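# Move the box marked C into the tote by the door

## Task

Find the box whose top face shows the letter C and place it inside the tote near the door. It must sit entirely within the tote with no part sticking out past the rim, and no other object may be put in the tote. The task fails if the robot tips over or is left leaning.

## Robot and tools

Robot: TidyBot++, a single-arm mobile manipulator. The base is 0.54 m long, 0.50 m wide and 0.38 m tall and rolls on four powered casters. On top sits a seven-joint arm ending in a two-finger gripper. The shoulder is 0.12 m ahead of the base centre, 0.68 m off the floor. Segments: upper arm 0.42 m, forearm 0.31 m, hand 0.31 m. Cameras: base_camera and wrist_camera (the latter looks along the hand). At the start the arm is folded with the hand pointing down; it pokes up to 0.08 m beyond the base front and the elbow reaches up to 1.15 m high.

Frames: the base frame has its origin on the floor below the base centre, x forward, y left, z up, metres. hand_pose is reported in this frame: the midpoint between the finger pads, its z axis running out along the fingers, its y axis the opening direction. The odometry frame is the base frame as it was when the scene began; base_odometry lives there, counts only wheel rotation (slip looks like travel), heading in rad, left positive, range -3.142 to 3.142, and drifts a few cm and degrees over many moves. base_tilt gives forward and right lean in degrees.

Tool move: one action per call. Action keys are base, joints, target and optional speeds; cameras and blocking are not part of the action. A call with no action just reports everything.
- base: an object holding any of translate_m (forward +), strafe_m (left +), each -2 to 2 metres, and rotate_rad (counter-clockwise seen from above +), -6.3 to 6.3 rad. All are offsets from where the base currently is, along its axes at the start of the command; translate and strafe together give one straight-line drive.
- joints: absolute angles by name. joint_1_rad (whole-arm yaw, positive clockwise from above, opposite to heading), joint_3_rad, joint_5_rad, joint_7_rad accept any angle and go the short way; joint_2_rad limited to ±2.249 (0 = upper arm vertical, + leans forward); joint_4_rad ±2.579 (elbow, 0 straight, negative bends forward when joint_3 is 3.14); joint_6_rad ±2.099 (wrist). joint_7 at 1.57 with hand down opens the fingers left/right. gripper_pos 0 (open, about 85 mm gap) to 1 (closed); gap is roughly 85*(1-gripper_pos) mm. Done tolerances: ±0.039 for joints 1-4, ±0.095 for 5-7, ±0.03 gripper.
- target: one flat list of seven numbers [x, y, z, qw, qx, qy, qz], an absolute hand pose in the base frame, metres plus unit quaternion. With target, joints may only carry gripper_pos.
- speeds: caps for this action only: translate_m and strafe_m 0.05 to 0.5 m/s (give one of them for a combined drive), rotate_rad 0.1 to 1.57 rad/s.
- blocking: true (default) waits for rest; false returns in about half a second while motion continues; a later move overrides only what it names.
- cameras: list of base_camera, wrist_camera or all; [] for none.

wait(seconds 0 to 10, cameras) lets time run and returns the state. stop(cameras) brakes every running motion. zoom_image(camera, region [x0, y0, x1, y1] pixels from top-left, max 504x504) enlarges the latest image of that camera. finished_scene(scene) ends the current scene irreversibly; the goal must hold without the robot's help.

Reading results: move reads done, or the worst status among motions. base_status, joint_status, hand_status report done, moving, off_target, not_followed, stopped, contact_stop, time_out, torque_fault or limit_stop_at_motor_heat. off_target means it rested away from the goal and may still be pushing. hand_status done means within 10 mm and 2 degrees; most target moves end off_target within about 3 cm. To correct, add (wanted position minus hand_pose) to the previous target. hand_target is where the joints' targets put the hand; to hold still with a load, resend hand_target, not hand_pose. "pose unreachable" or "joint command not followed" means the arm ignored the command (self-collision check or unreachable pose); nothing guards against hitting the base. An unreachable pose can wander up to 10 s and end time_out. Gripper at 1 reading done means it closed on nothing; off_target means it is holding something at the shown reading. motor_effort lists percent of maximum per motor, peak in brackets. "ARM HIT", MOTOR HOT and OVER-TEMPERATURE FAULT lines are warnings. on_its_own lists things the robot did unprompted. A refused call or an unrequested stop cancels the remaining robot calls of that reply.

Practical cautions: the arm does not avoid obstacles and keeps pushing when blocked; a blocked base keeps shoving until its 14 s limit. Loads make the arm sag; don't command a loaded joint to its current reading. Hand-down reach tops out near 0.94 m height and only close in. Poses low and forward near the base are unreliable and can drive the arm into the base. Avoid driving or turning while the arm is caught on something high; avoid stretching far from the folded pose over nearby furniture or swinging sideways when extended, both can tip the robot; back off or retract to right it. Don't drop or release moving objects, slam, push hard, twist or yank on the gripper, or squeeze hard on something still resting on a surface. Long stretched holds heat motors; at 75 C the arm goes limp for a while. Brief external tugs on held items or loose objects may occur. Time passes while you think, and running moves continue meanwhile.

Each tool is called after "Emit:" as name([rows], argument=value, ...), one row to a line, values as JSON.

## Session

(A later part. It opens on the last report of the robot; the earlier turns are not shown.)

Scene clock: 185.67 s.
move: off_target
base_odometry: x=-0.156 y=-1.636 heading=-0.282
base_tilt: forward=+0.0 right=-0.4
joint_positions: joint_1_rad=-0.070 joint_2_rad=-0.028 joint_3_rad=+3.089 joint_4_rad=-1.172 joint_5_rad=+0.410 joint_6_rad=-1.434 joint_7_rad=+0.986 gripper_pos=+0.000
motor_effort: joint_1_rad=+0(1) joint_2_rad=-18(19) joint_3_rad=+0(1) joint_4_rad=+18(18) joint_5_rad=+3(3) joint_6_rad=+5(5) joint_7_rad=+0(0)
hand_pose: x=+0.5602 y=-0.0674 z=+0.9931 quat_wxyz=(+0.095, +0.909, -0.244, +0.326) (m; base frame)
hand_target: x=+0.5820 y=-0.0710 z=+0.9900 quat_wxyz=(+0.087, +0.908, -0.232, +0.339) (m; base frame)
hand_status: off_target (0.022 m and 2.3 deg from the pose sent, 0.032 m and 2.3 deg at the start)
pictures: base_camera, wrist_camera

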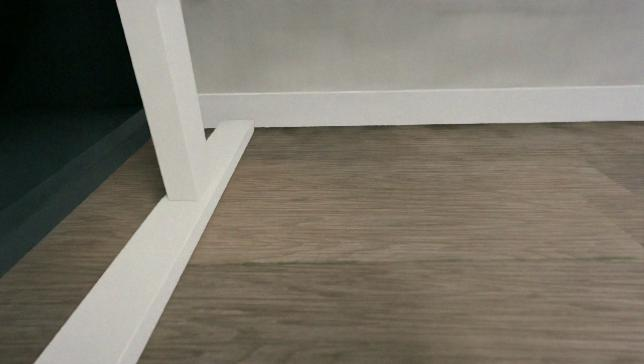

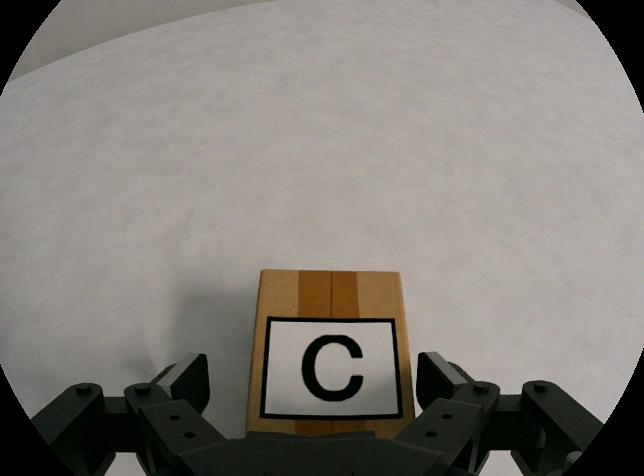

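Emit:
move(target=[0.586, -0.085, 0.978, 0.0866, 0.9076, -0.2317, 0.3393], cameras=["wrist_camera"])

Scene clock: 189.60 s.
move: off_target
base_odometry: x=-0.156 y=-1.636 heading=-0.282
base_tilt: forward=+0.0 right=-0.5
joint_positions: joint_1_rad=-0.046 joint_2_rad=-0.028 joint_3_rad=+3.108 joint_4_rad=-1.216 joint_5_rad=+0.393 joint_6_rad=-1.382 joint_7_rad=+1.001 gripper_pos=+0.000
motor_effort: joint_1_rad=+1(1) joint_2_rad=-19(20) joint_3_rad=-1(1) joint_4_rad=+18(19) joint_5_rad=+3(3) joint_6_rad=+5(5) joint_7_rad=+0(0)
hand_pose: x=+0.5659 y=-0.0802 z=+0.9798 quat_wxyz=(+0.096, +0.908, -0.247, +0.324) (m; base frame)
hand_target: x=+0.5860 y=-0.0850 z=+0.9780 quat_wxyz=(+0.087, +0.908, -0.232, +0.339) (m; base frame)
hand_status: off_target (0.021 m and 2.7 deg from the pose sent, 0.035 m and 2.3 deg at the start)
pictures: wrist_camera

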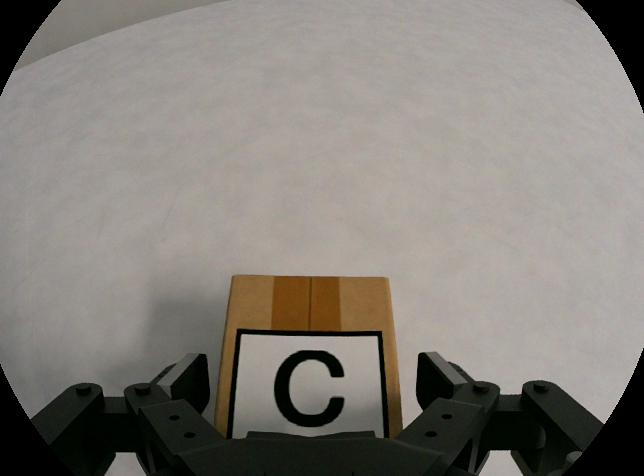

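Emit:
move(joints={"gripper_pos": 0.42}, cameras=["wrist_camera"])

Scene clock: 196.70 s.
move: off_target
base_odometry: x=-0.156 y=-1.636 heading=-0.282
base_tilt: forward=+0.0 right=-0.4
joint_positions: joint_1_rad=-0.046 joint_2_rad=-0.030 joint_3_rad=+3.108 joint_4_rad=-1.215 joint_5_rad=+0.393 joint_6_rad=-1.380 joint_7_rad=+1.001 gripper_pos=+0.346
joint_status: gripper_pos off_target (ended at +0.346, target +0.420)
motor_effort: joint_1_rad=+0(1) joint_2_rad=-17(19) joint_3_rad=-1(1) joint_4_rad=+16(19) joint_5_rad=+2(3) joint_6_rad=+5(5) joint_7_rad=+0(0)
hand_pose: x=+0.5662 y=-0.0802 z=+0.9810 quat_wxyz=(+0.096, +0.908, -0.247, +0.326) (m; base frame)
pictures: wrist_camera

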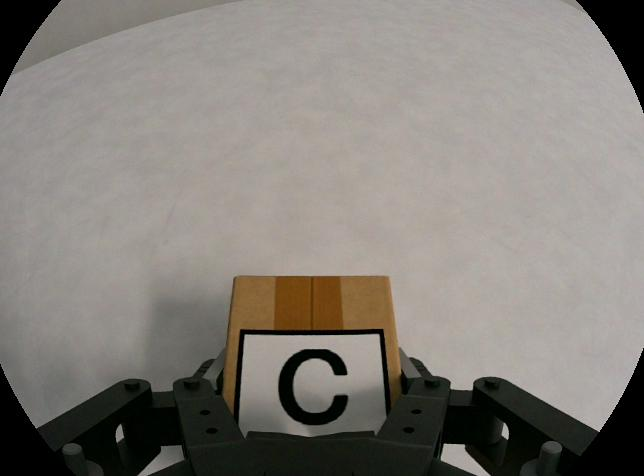

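Emit:
move(target=[0.572, -0.082, 1.045, 0.0866, 0.9076, -0.2317, 0.3393], joints={"gripper_pos": 0.55}, cameras=["wrist_camera"])

Scene clock: 199.53 s.
move: off_target
base_odometry: x=-0.156 y=-1.636 heading=-0.282
base_tilt: forward=+0.1 right=-0.4
joint_positions: joint_1_rad=-0.060 joint_2_rad=+0.007 joint_3_rad=+3.149 joint_4_rad=-0.953 joint_5_rad=+0.388 joint_6_rad=-1.468 joint_7_rad=+1.068 gripper_pos=+0.346
joint_status: gripper_pos off_target (ended at +0.346, target +0.550)
motor_effort: joint_1_rad=+0(1) joint_2_rad=-20(22) joint_3_rad=-1(1) joint_4_rad=+18(20) joint_5_rad=+3(3) joint_6_rad=+6(6) joint_7_rad=+0(1)
hand_pose: x=+0.5758 y=-0.0920 z=+1.0664 quat_wxyz=(+0.085, +0.885, -0.252, +0.381) (m; base frame)
hand_target: x=+0.5720 y=-0.0820 z=+1.0450 quat_wxyz=(+0.087, +0.908, -0.232, +0.339) (m; base frame)
hand_status: off_target (0.024 m and 5.9 deg from the pose sent, 0.064 m and 2.5 deg at the start)
pictures: wrist_camera

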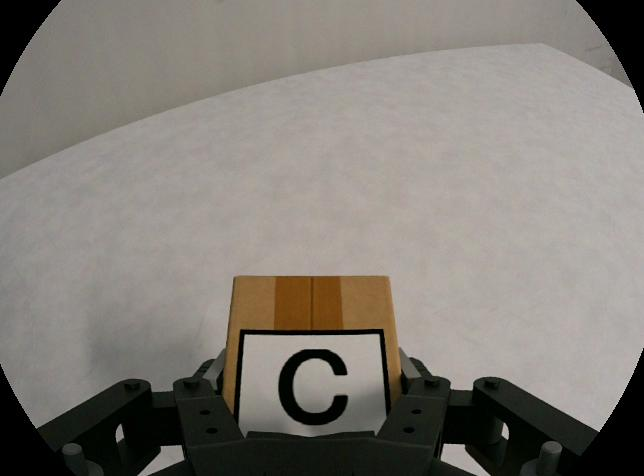

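Emit:
move(base={"translate_m": -0.55, "strafe_m": -0.1}, joints={"gripper_pos": 0.7}, cameras=["wrist_camera"])

Emit:
move(base={"translate_m": -0.5, "strafe_m": -0.1}, joints={"joint_1_rad": 0.0, "joint_2_rad": -0.03, "joint_3_rad": 3.14, "joint_4_rad": -1.25, "joint_5_rad": 0.0, "joint_6_rad": -1.92, "joint_7_rad": 1.57})

Scene clock: 215.90 s.
move: off_target
base_status: done
joint_status: gripper_pos off_target (ended at +0.346, target +0.700)
motor_effort: joint_1_rad=+1(2) joint_2_rad=-20(23) joint_3_rad=-1(1) joint_4_rad=+18(18) joint_5_rad=+3(3) joint_6_rad=+6(7) joint_7_rad=+0(0)
pictures: wrist_camera

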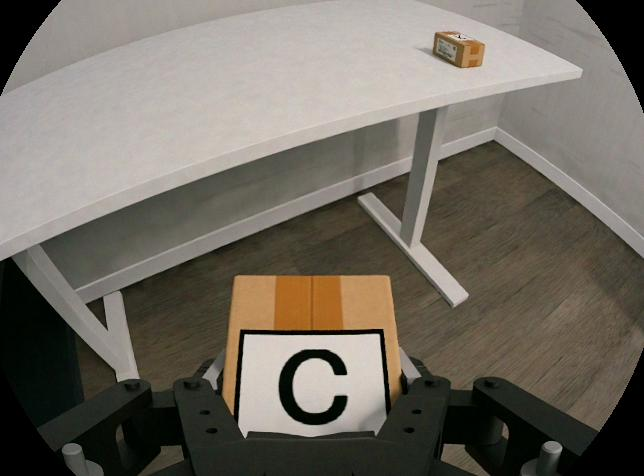

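Scene clock: 218.27 s.
move: done
base_odometry: x=-1.220 y=-1.535 heading=-0.283
base_tilt: forward=+0.0 right=-0.4
base_status: done
joint_positions: joint_1_rad=-0.022 joint_2_rad=-0.029 joint_3_rad=+3.151 joint_4_rad=-1.240 joint_5_rad=+0.039 joint_6_rad=-1.846 joint_7_rad=+1.514 gripper_pos=+0.346
joint_status: all done
motor_effort: joint_1_rad=+0(3) joint_2_rad=-17(24) joint_3_rad=-1(2) joint_4_rad=+16(19) joint_5_rad=+0(3) joint_6_rad=+1(6) joint_7_rad=+0(1)
hand_pose: x=+0.4275 y=-0.0068 z=+0.9029 quat_wxyz=(+0.017, +0.999, -0.028, +0.043) (m; base frame)
pictures: base_camera, wrist_camera

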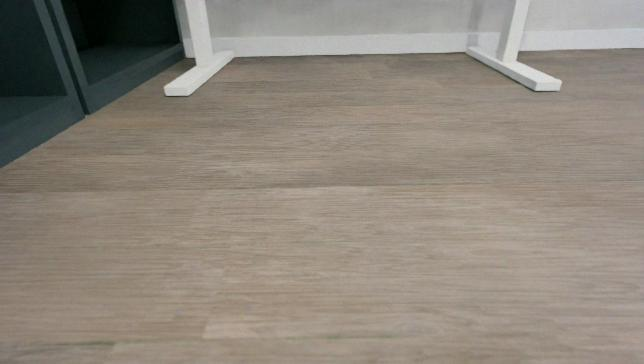

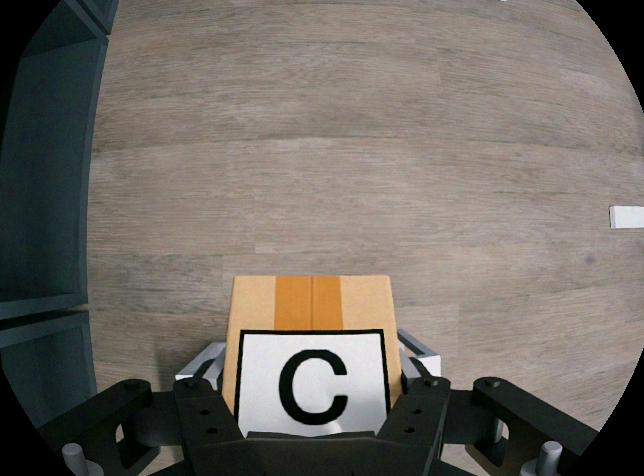

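Emit:
move(base={"translate_m": -1.0, "rotate_rad": 1.643})

Scene clock: 224.00 s.
move: done
base_odometry: x=-2.181 y=-1.256 heading=+1.361
base_tilt: forward=+0.0 right=-0.4
base_status: done
joint_positions: joint_1_rad=-0.011 joint_2_rad=-0.028 joint_3_rad=+3.147 joint_4_rad=-1.240 joint_5_rad=+0.027 joint_6_rad=-1.846 joint_7_rad=+1.515 gripper_pos=+0.346
motor_effort: joint_1_rad=+0(2) joint_2_rad=-17(21) joint_3_rad=+0(3) joint_4_rad=+16(17) joint_5_rad=+0(1) joint_6_rad=+1(1) joint_7_rad=+0(0)
hand_pose: x=+0.4274 y=-0.0053 z=+0.9027 quat_wxyz=(+0.011, +0.999, -0.030, +0.042) (m; base frame)
pictures: base_camera, wrist_camera

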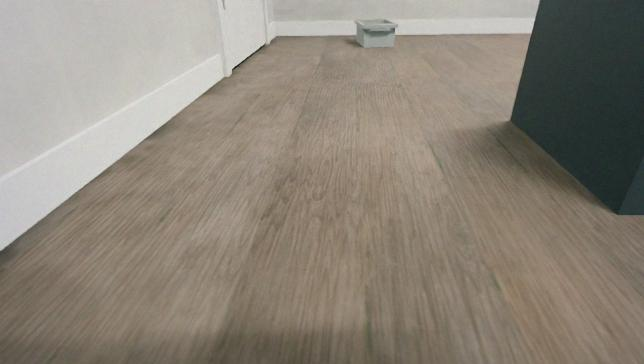

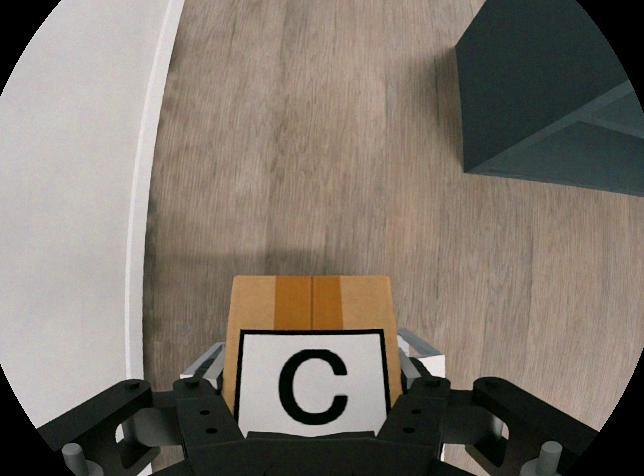

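Emit:
move(base={"translate_m": 1.42, "strafe_m": 0.05})

Scene clock: 230.40 s.
move: done
base_odometry: x=-1.934 y=+0.144 heading=+1.361
base_tilt: forward=+0.1 right=-0.4
base_status: done
joint_positions: joint_1_rad=-0.011 joint_2_rad=-0.029 joint_3_rad=+3.147 joint_4_rad=-1.240 joint_5_rad=+0.027 joint_6_rad=-1.850 joint_7_rad=+1.515 gripper_pos=+0.346
motor_effort: joint_1_rad=+0(1) joint_2_rad=-17(20) joint_3_rad=+0(1) joint_4_rad=+16(17) joint_5_rad=+0(1) joint_6_rad=+1(2) joint_7_rad=+0(0)
hand_pose: x=+0.4260 y=-0.0053 z=+0.9029 quat_wxyz=(+0.011, +0.999, -0.030, +0.041) (m; base frame)
pictures: base_camera, wrist_camera

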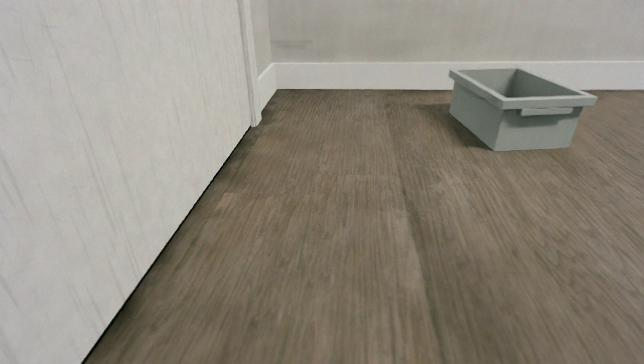

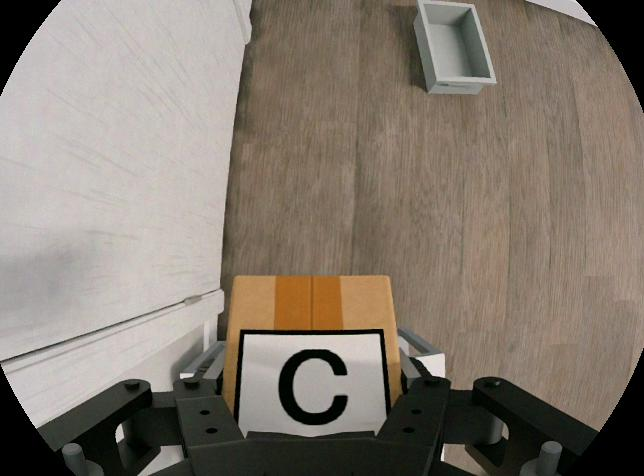

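Emit:
move(base={"rotate_rad": 0.09}, cameras=[])

Emit:
move(base={"translate_m": 0.27, "strafe_m": -0.49})

Scene clock: 241.30 s.
move: done
base_status: done
motor_effort: joint_1_rad=+0(2) joint_2_rad=-17(18) joint_3_rad=-1(3) joint_4_rad=+17(17) joint_5_rad=+0(1) joint_6_rad=+1(1) joint_7_rad=+0(1)
pictures: none

Scene clock: 243.70 s.
move: done
base_odometry: x=-1.415 y=+0.354 heading=+1.452
base_tilt: forward=+0.1 right=-0.5
base_status: done
joint_positions: joint_1_rad=-0.009 joint_2_rad=-0.030 joint_3_rad=+3.146 joint_4_rad=-1.241 joint_5_rad=+0.024 joint_6_rad=-1.850 joint_7_rad=+1.515 gripper_pos=+0.346
motor_effort: joint_1_rad=+0(3) joint_2_rad=-17(19) joint_3_rad=-1(3) joint_4_rad=+16(17) joint_5_rad=+0(1) joint_6_rad=+1(1) joint_7_rad=+0(0)
hand_pose: x=+0.4258 y=-0.0045 z=+0.9028 quat_wxyz=(+0.010, +0.999, -0.029, +0.040) (m; base frame)
pictures: base_camera, wrist_camera

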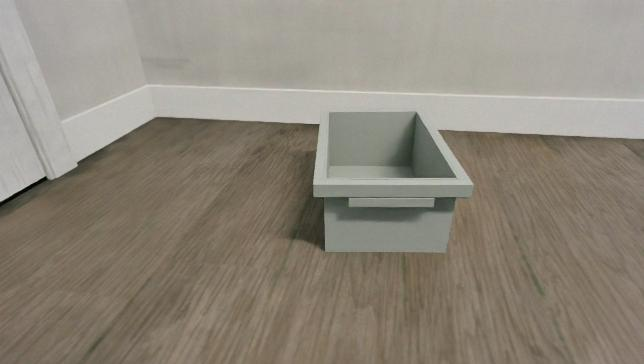

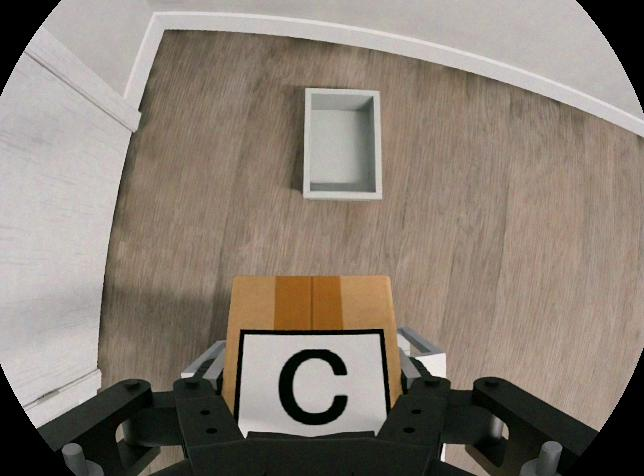

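Emit:
move(base={"strafe_m": -0.10, "translate_m": 0.09}, joints={"joint_1_rad": 0.0, "joint_2_rad": 0.5, "joint_3_rad": 3.14, "joint_4_rad": -1.5, "joint_5_rad": 0.0, "joint_6_rad": -0.6, "joint_7_rad": 1.59}, cameras=["wrist_camera"])

Emit:
move(joints={"joint_1_rad": 0.0, "joint_2_rad": 1.239, "joint_4_rad": -1.761, "joint_6_rad": 0.49})

Scene clock: 257.23 s.
move: done
base_status: done
joint_status: all done
motor_effort: joint_1_rad=+1(3) joint_2_rad=-39(42) joint_3_rad=-1(4) joint_4_rad=+18(20) joint_5_rad=+0(2) joint_6_rad=+4(5) joint_7_rad=+0(1)
pictures: wrist_camera

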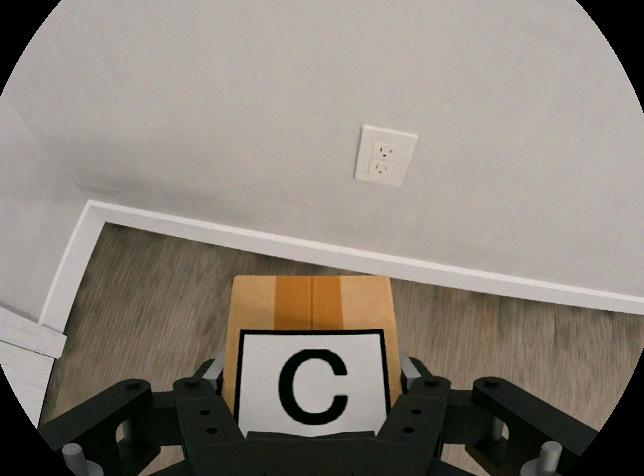

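Scene clock: 259.60 s.
move: done
base_odometry: x=-1.304 y=+0.431 heading=+1.451
base_tilt: forward=+0.1 right=-0.4
joint_positions: joint_1_rad=-0.006 joint_2_rad=+1.208 joint_3_rad=+3.146 joint_4_rad=-1.748 joint_5_rad=+0.023 joint_6_rad=+0.404 joint_7_rad=+1.535 gripper_pos=+0.346
joint_status: all done
motor_effort: joint_1_rad=+1(2) joint_2_rad=-45(50) joint_3_rad=-1(2) joint_4_rad=+6(19) joint_5_rad=-1(1) joint_6_rad=+5(6) joint_7_rad=+0(1)
hand_pose: x=+0.7434 y=+0.0057 z=+0.2633 quat_wxyz=(-0.005, +0.957, -0.003, +0.291) (m; base frame)
pictures: base_camera, wrist_camera

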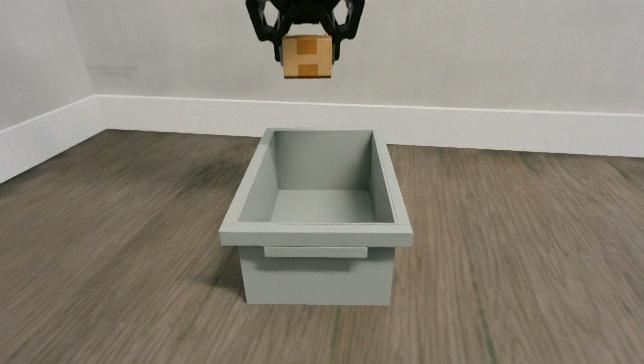

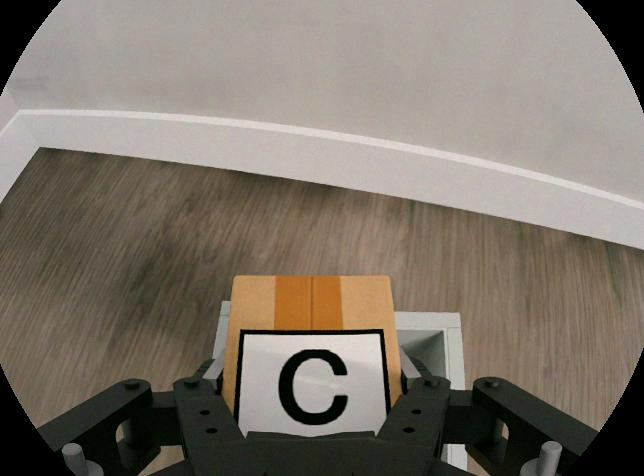

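Emit:
move(base={"strafe_m": -0.02}, joints={"joint_1_rad": 0.0, "joint_2_rad": 1.575, "joint_4_rad": -1.50, "joint_6_rad": 0.65, "joint_7_rad": 1.555})

Scene clock: 272.73 s.
move: done
base_odometry: x=-1.284 y=+0.429 heading=+1.452
base_tilt: forward=+0.1 right=-0.4
base_status: done
joint_positions: joint_1_rad=+0.003 joint_2_rad=+1.554 joint_3_rad=+3.146 joint_4_rad=-1.517 joint_5_rad=+0.023 joint_6_rad=+0.566 joint_7_rad=+1.535 gripper_pos=+0.346
joint_status: all done
motor_effort: joint_1_rad=+0(5) joint_2_rad=-45(49) joint_3_rad=-2(3) joint_4_rad=+4(7) joint_5_rad=+0(1) joint_6_rad=+6(7) joint_7_rad=+0(1)
hand_pose: x=+0.7468 y=+0.0012 z=+0.1250 quat_wxyz=(-0.006, +0.950, -0.006, +0.313) (m; base frame)
pictures: base_camera, wrist_camera

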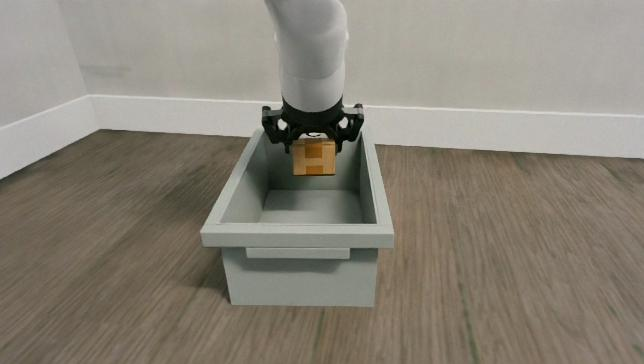

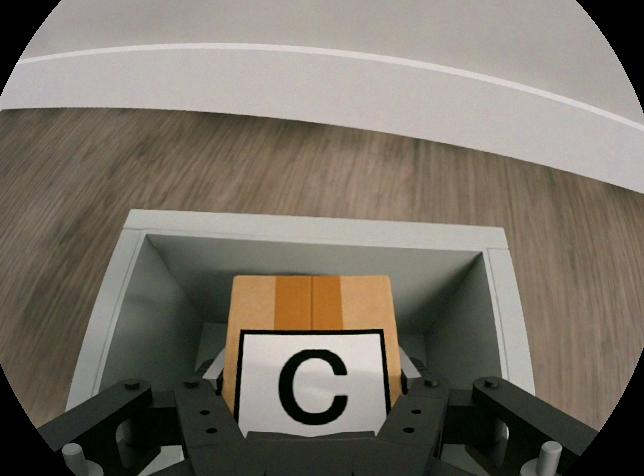

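Emit:
move(joints={"joint_2_rad": 1.719, "joint_4_rad": -1.35, "joint_6_rad": 0.64})

Scene clock: 276.67 s.
move: done
base_odometry: x=-1.284 y=+0.429 heading=+1.452
base_tilt: forward=+0.1 right=-0.4
joint_positions: joint_1_rad=+0.003 joint_2_rad=+1.697 joint_3_rad=+3.146 joint_4_rad=-1.365 joint_5_rad=+0.023 joint_6_rad=+0.566 joint_7_rad=+1.535 gripper_pos=+0.346
joint_status: all done
motor_effort: joint_1_rad=+1(1) joint_2_rad=-45(49) joint_3_rad=-1(2) joint_4_rad=+5(6) joint_5_rad=+0(1) joint_6_rad=+6(7) joint_7_rad=+0(0)
hand_pose: x=+0.7487 y=+0.0014 z=+0.0666 quat_wxyz=(-0.006, +0.948, -0.006, +0.317) (m; base frame)
pictures: base_camera, wrist_camera

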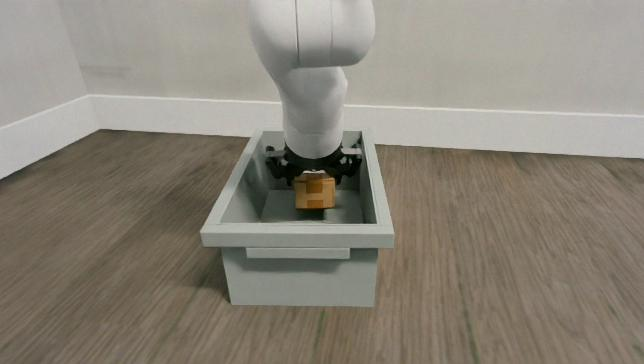

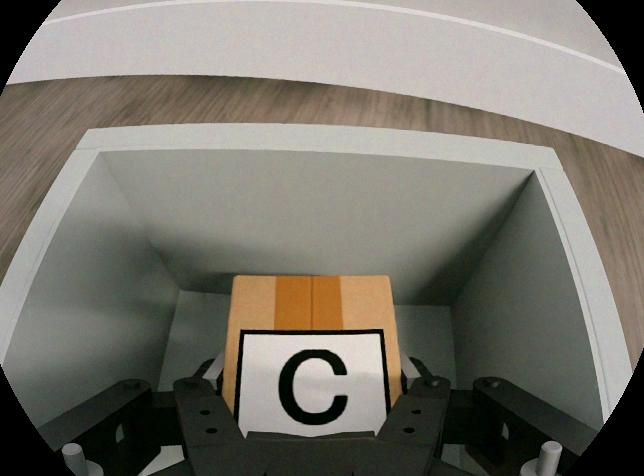

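Emit:
move(joints={"joint_2_rad": 1.768, "joint_4_rad": -1.290, "joint_6_rad": 0.63}, cameras=[])

Emit:
move(joints={"joint_2_rad": 1.782, "joint_4_rad": -1.270})

Emit:
zoom_image(camera="base_camera", region=[190, 110, 410, 310])

Scene clock: 280.90 s.
move: done
joint_status: all done
motor_effort: joint_1_rad=+0(2) joint_2_rad=-45(47) joint_3_rad=-1(2) joint_4_rad=+5(6) joint_5_rad=+0(1) joint_6_rad=+6(7) joint_7_rad=+0(0)
pictures: none

Scene clock: 281.50 s.
move: done
base_odometry: x=-1.284 y=+0.429 heading=+1.452
base_tilt: forward=+0.1 right=-0.4
joint_positions: joint_1_rad=+0.003 joint_2_rad=+1.748 joint_3_rad=+3.146 joint_4_rad=-1.283 joint_5_rad=+0.023 joint_6_rad=+0.566 joint_7_rad=+1.535 gripper_pos=+0.346
joint_status: all done
motor_effort: joint_1_rad=-1(1) joint_2_rad=-45(47) joint_3_rad=-1(2) joint_4_rad=+5(6) joint_5_rad=-1(1) joint_6_rad=+6(6) joint_7_rad=+0(0)
hand_pose: x=+0.7630 y=+0.0014 z=+0.0526 quat_wxyz=(-0.006, +0.943, -0.006, +0.332) (m; base frame)
pictures: base_camera, wrist_camera

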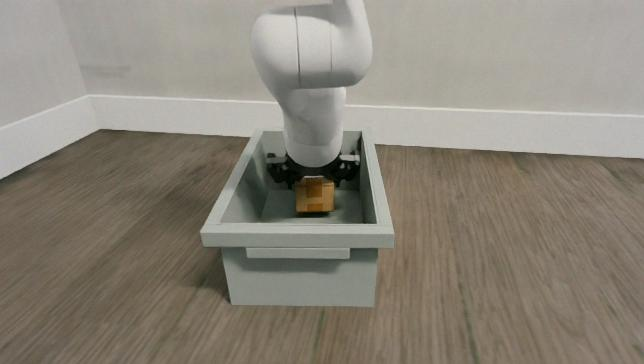

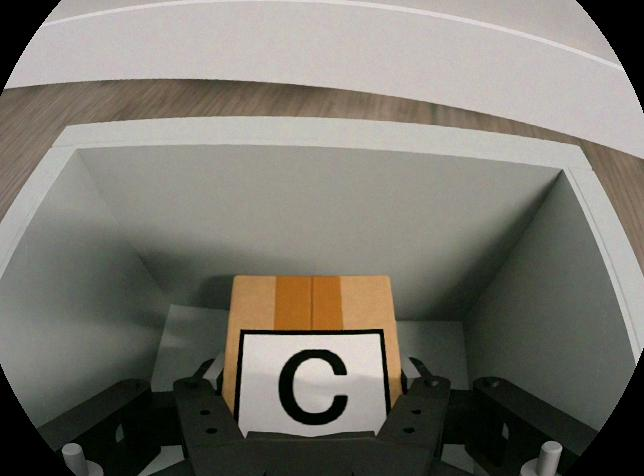

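Scaled by 2.291.

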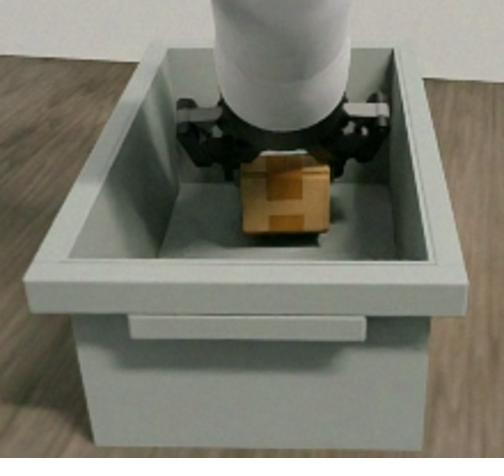

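Emit:
move(joints={"joint_2_rad": 1.806, "joint_4_rad": -1.262, "joint_6_rad": 0.63}, cameras=["base_camera"])

Emit:
zoom_image(camera="base_camera", region=[190, 110, 410, 310])

Scene clock: 287.87 s.
move: done
base_odometry: x=-1.284 y=+0.429 heading=+1.452
base_tilt: forward=+0.1 right=-0.4
joint_positions: joint_1_rad=+0.003 joint_2_rad=+1.776 joint_3_rad=+3.146 joint_4_rad=-1.273 joint_5_rad=+0.023 joint_6_rad=+0.566 joint_7_rad=+1.535 gripper_pos=+0.347
joint_status: all done
motor_effort: joint_1_rad=+1(1) joint_2_rad=-45(46) joint_3_rad=-2(2) joint_4_rad=+5(6) joint_5_rad=+0(1) joint_6_rad=+6(7) joint_7_rad=+0(1)
hand_pose: x=+0.7506 y=+0.0015 z=+0.0371 quat_wxyz=(-0.006, +0.946, -0.006, +0.323) (m; base frame)
pictures: base_camera

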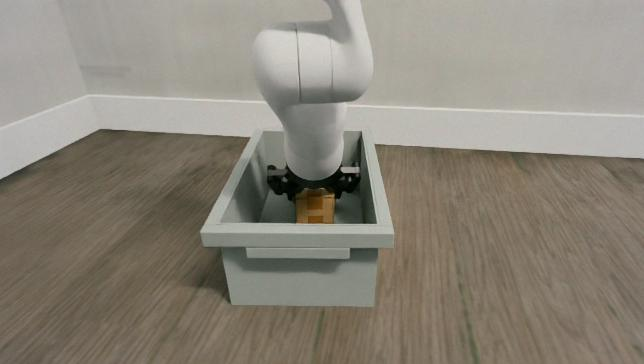

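Scaled by 2.291.

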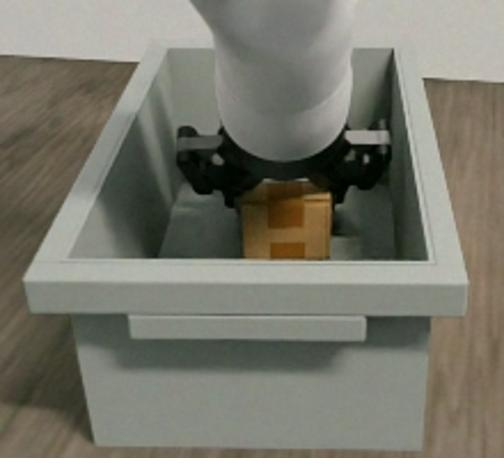

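Emit:
move(joints={"joint_2_rad": 1.818, "joint_4_rad": -1.250}, cameras=[])

Emit:
move(joints={"joint_2_rad": 1.83, "joint_4_rad": -1.240}, cameras=["wrist_camera"])

Scene clock: 290.73 s.
move: done
joint_status: all done
motor_effort: joint_1_rad=+0(1) joint_2_rad=-43(45) joint_3_rad=-1(2) joint_4_rad=+5(6) joint_5_rad=-1(1) joint_6_rad=+5(6) joint_7_rad=+0(0)
pictures: none

Scene clock: 291.27 s.
move: off_target
base_odometry: x=-1.284 y=+0.429 heading=+1.452
base_tilt: forward=+0.1 right=-0.4
joint_positions: joint_1_rad=+0.003 joint_2_rad=+1.785 joint_3_rad=+3.146 joint_4_rad=-1.252 joint_5_rad=+0.023 joint_6_rad=+0.567 joint_7_rad=+1.535 gripper_pos=+0.347
joint_status: joint_2_rad off_target (ended at +1.785, target +1.830); the others done
motor_effort: joint_1_rad=+0(1) joint_2_rad=-43(44) joint_3_rad=-1(2) joint_4_rad=+5(5) joint_5_rad=+0(1) joint_6_rad=+5(6) joint_7_rad=+0(0)
hand_pose: x=+0.7570 y=+0.0015 z=+0.0363 quat_wxyz=(-0.006, +0.944, -0.006, +0.330) (m; base frame)
pictures: wrist_camera

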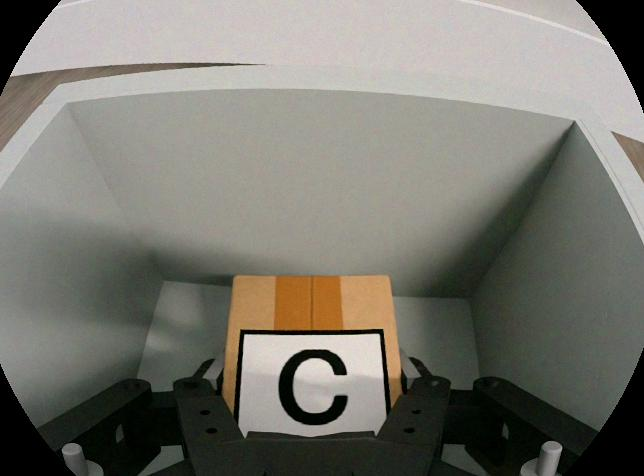

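Contact. Relax slightly and open.

Emit:
move(joints={"joint_2_rad": 1.812}, cameras=[])

Emit:
move(joints={"gripper_pos": 0.24}, cameras=[])

Emit:
move(joints={"gripper_pos": 0.14}, cameras=["wrist_camera"])

Emit:
move(joints={"joint_2_rad": 1.70, "joint_4_rad": -1.37, "joint_6_rad": 0.63}, cameras=["wrist_camera"])

Emit:
move(joints={"joint_2_rad": 1.42, "joint_4_rad": -1.66, "joint_6_rad": 0.60})

Scene clock: 295.07 s.
move: done
joint_status: all done
motor_effort: joint_1_rad=+0(1) joint_2_rad=-42(43) joint_3_rad=-2(2) joint_4_rad=+5(5) joint_5_rad=+0(1) joint_6_rad=+5(5) joint_7_rad=+0(0)
pictures: none

Scene clock: 295.87 s.
move: done
joint_status: all done
motor_effort: joint_1_rad=+0(1) joint_2_rad=-44(45) joint_3_rad=-1(2) joint_4_rad=+5(5) joint_5_rad=+0(1) joint_6_rad=+5(6) joint_7_rad=+0(0)
pictures: none

Scene clock: 296.40 s.
move: done
joint_status: all done
motor_effort: joint_1_rad=+0(1) joint_2_rad=-44(44) joint_3_rad=-1(2) joint_4_rad=+5(5) joint_5_rad=-1(1) joint_6_rad=+5(6) joint_7_rad=+0(0)
pictures: wrist_camera

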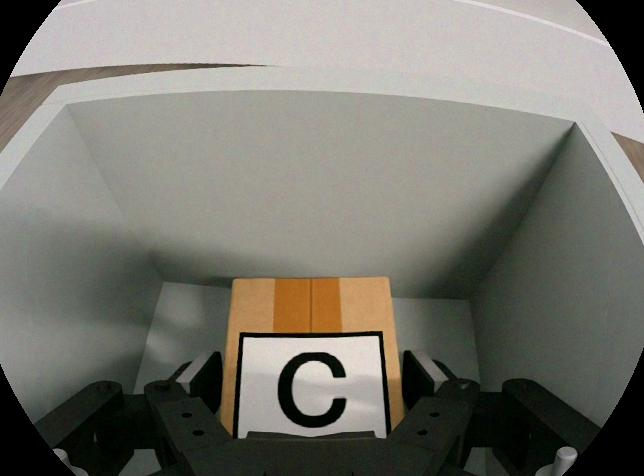

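Scene clock: 297.67 s.
move: done
joint_status: all done
motor_effort: joint_1_rad=+0(1) joint_2_rad=-44(46) joint_3_rad=-1(2) joint_4_rad=+4(6) joint_5_rad=-1(1) joint_6_rad=+5(6) joint_7_rad=+0(0)
pictures: wrist_camera

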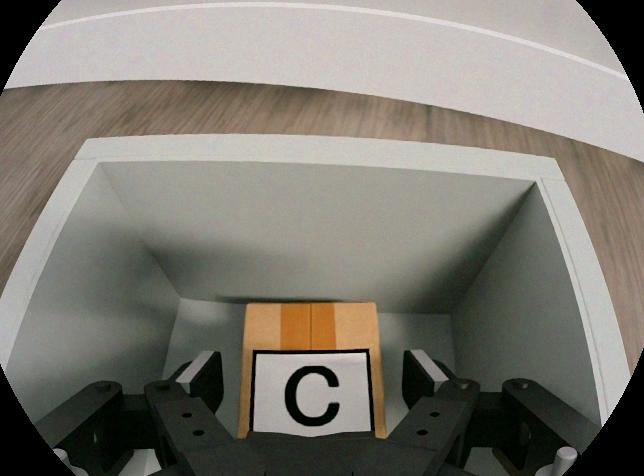

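Scene clock: 299.13 s.
move: done
base_odometry: x=-1.284 y=+0.429 heading=+1.452
base_tilt: forward=+0.1 right=-0.4
joint_positions: joint_1_rad=+0.003 joint_2_rad=+1.412 joint_3_rad=+3.146 joint_4_rad=-1.644 joint_5_rad=+0.023 joint_6_rad=+0.568 joint_7_rad=+1.535 gripper_pos=+0.140
joint_status: all done
motor_effort: joint_1_rad=+0(1) joint_2_rad=-44(47) joint_3_rad=-1(2) joint_4_rad=+4(5) joint_5_rad=-1(1) joint_6_rad=+5(6) joint_7_rad=+0(0)
hand_pose: x=+0.7508 y=+0.0011 z=+0.1881 quat_wxyz=(-0.006, +0.947, -0.007, +0.321) (m; base frame)
pictures: base_camera, wrist_camera

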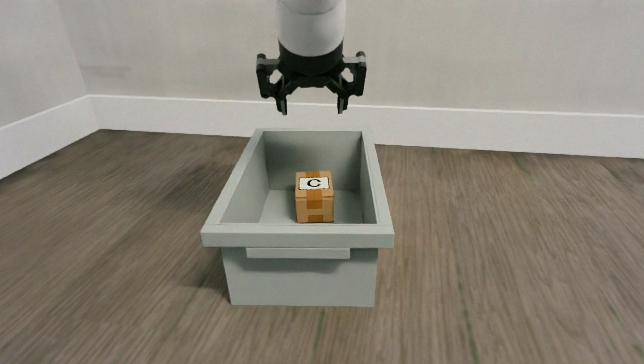

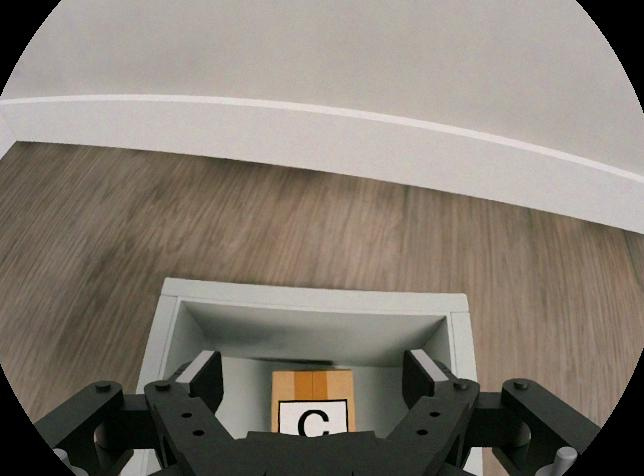

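Emit:
finished_scene(scene=3)

The scene is finished: the task was done.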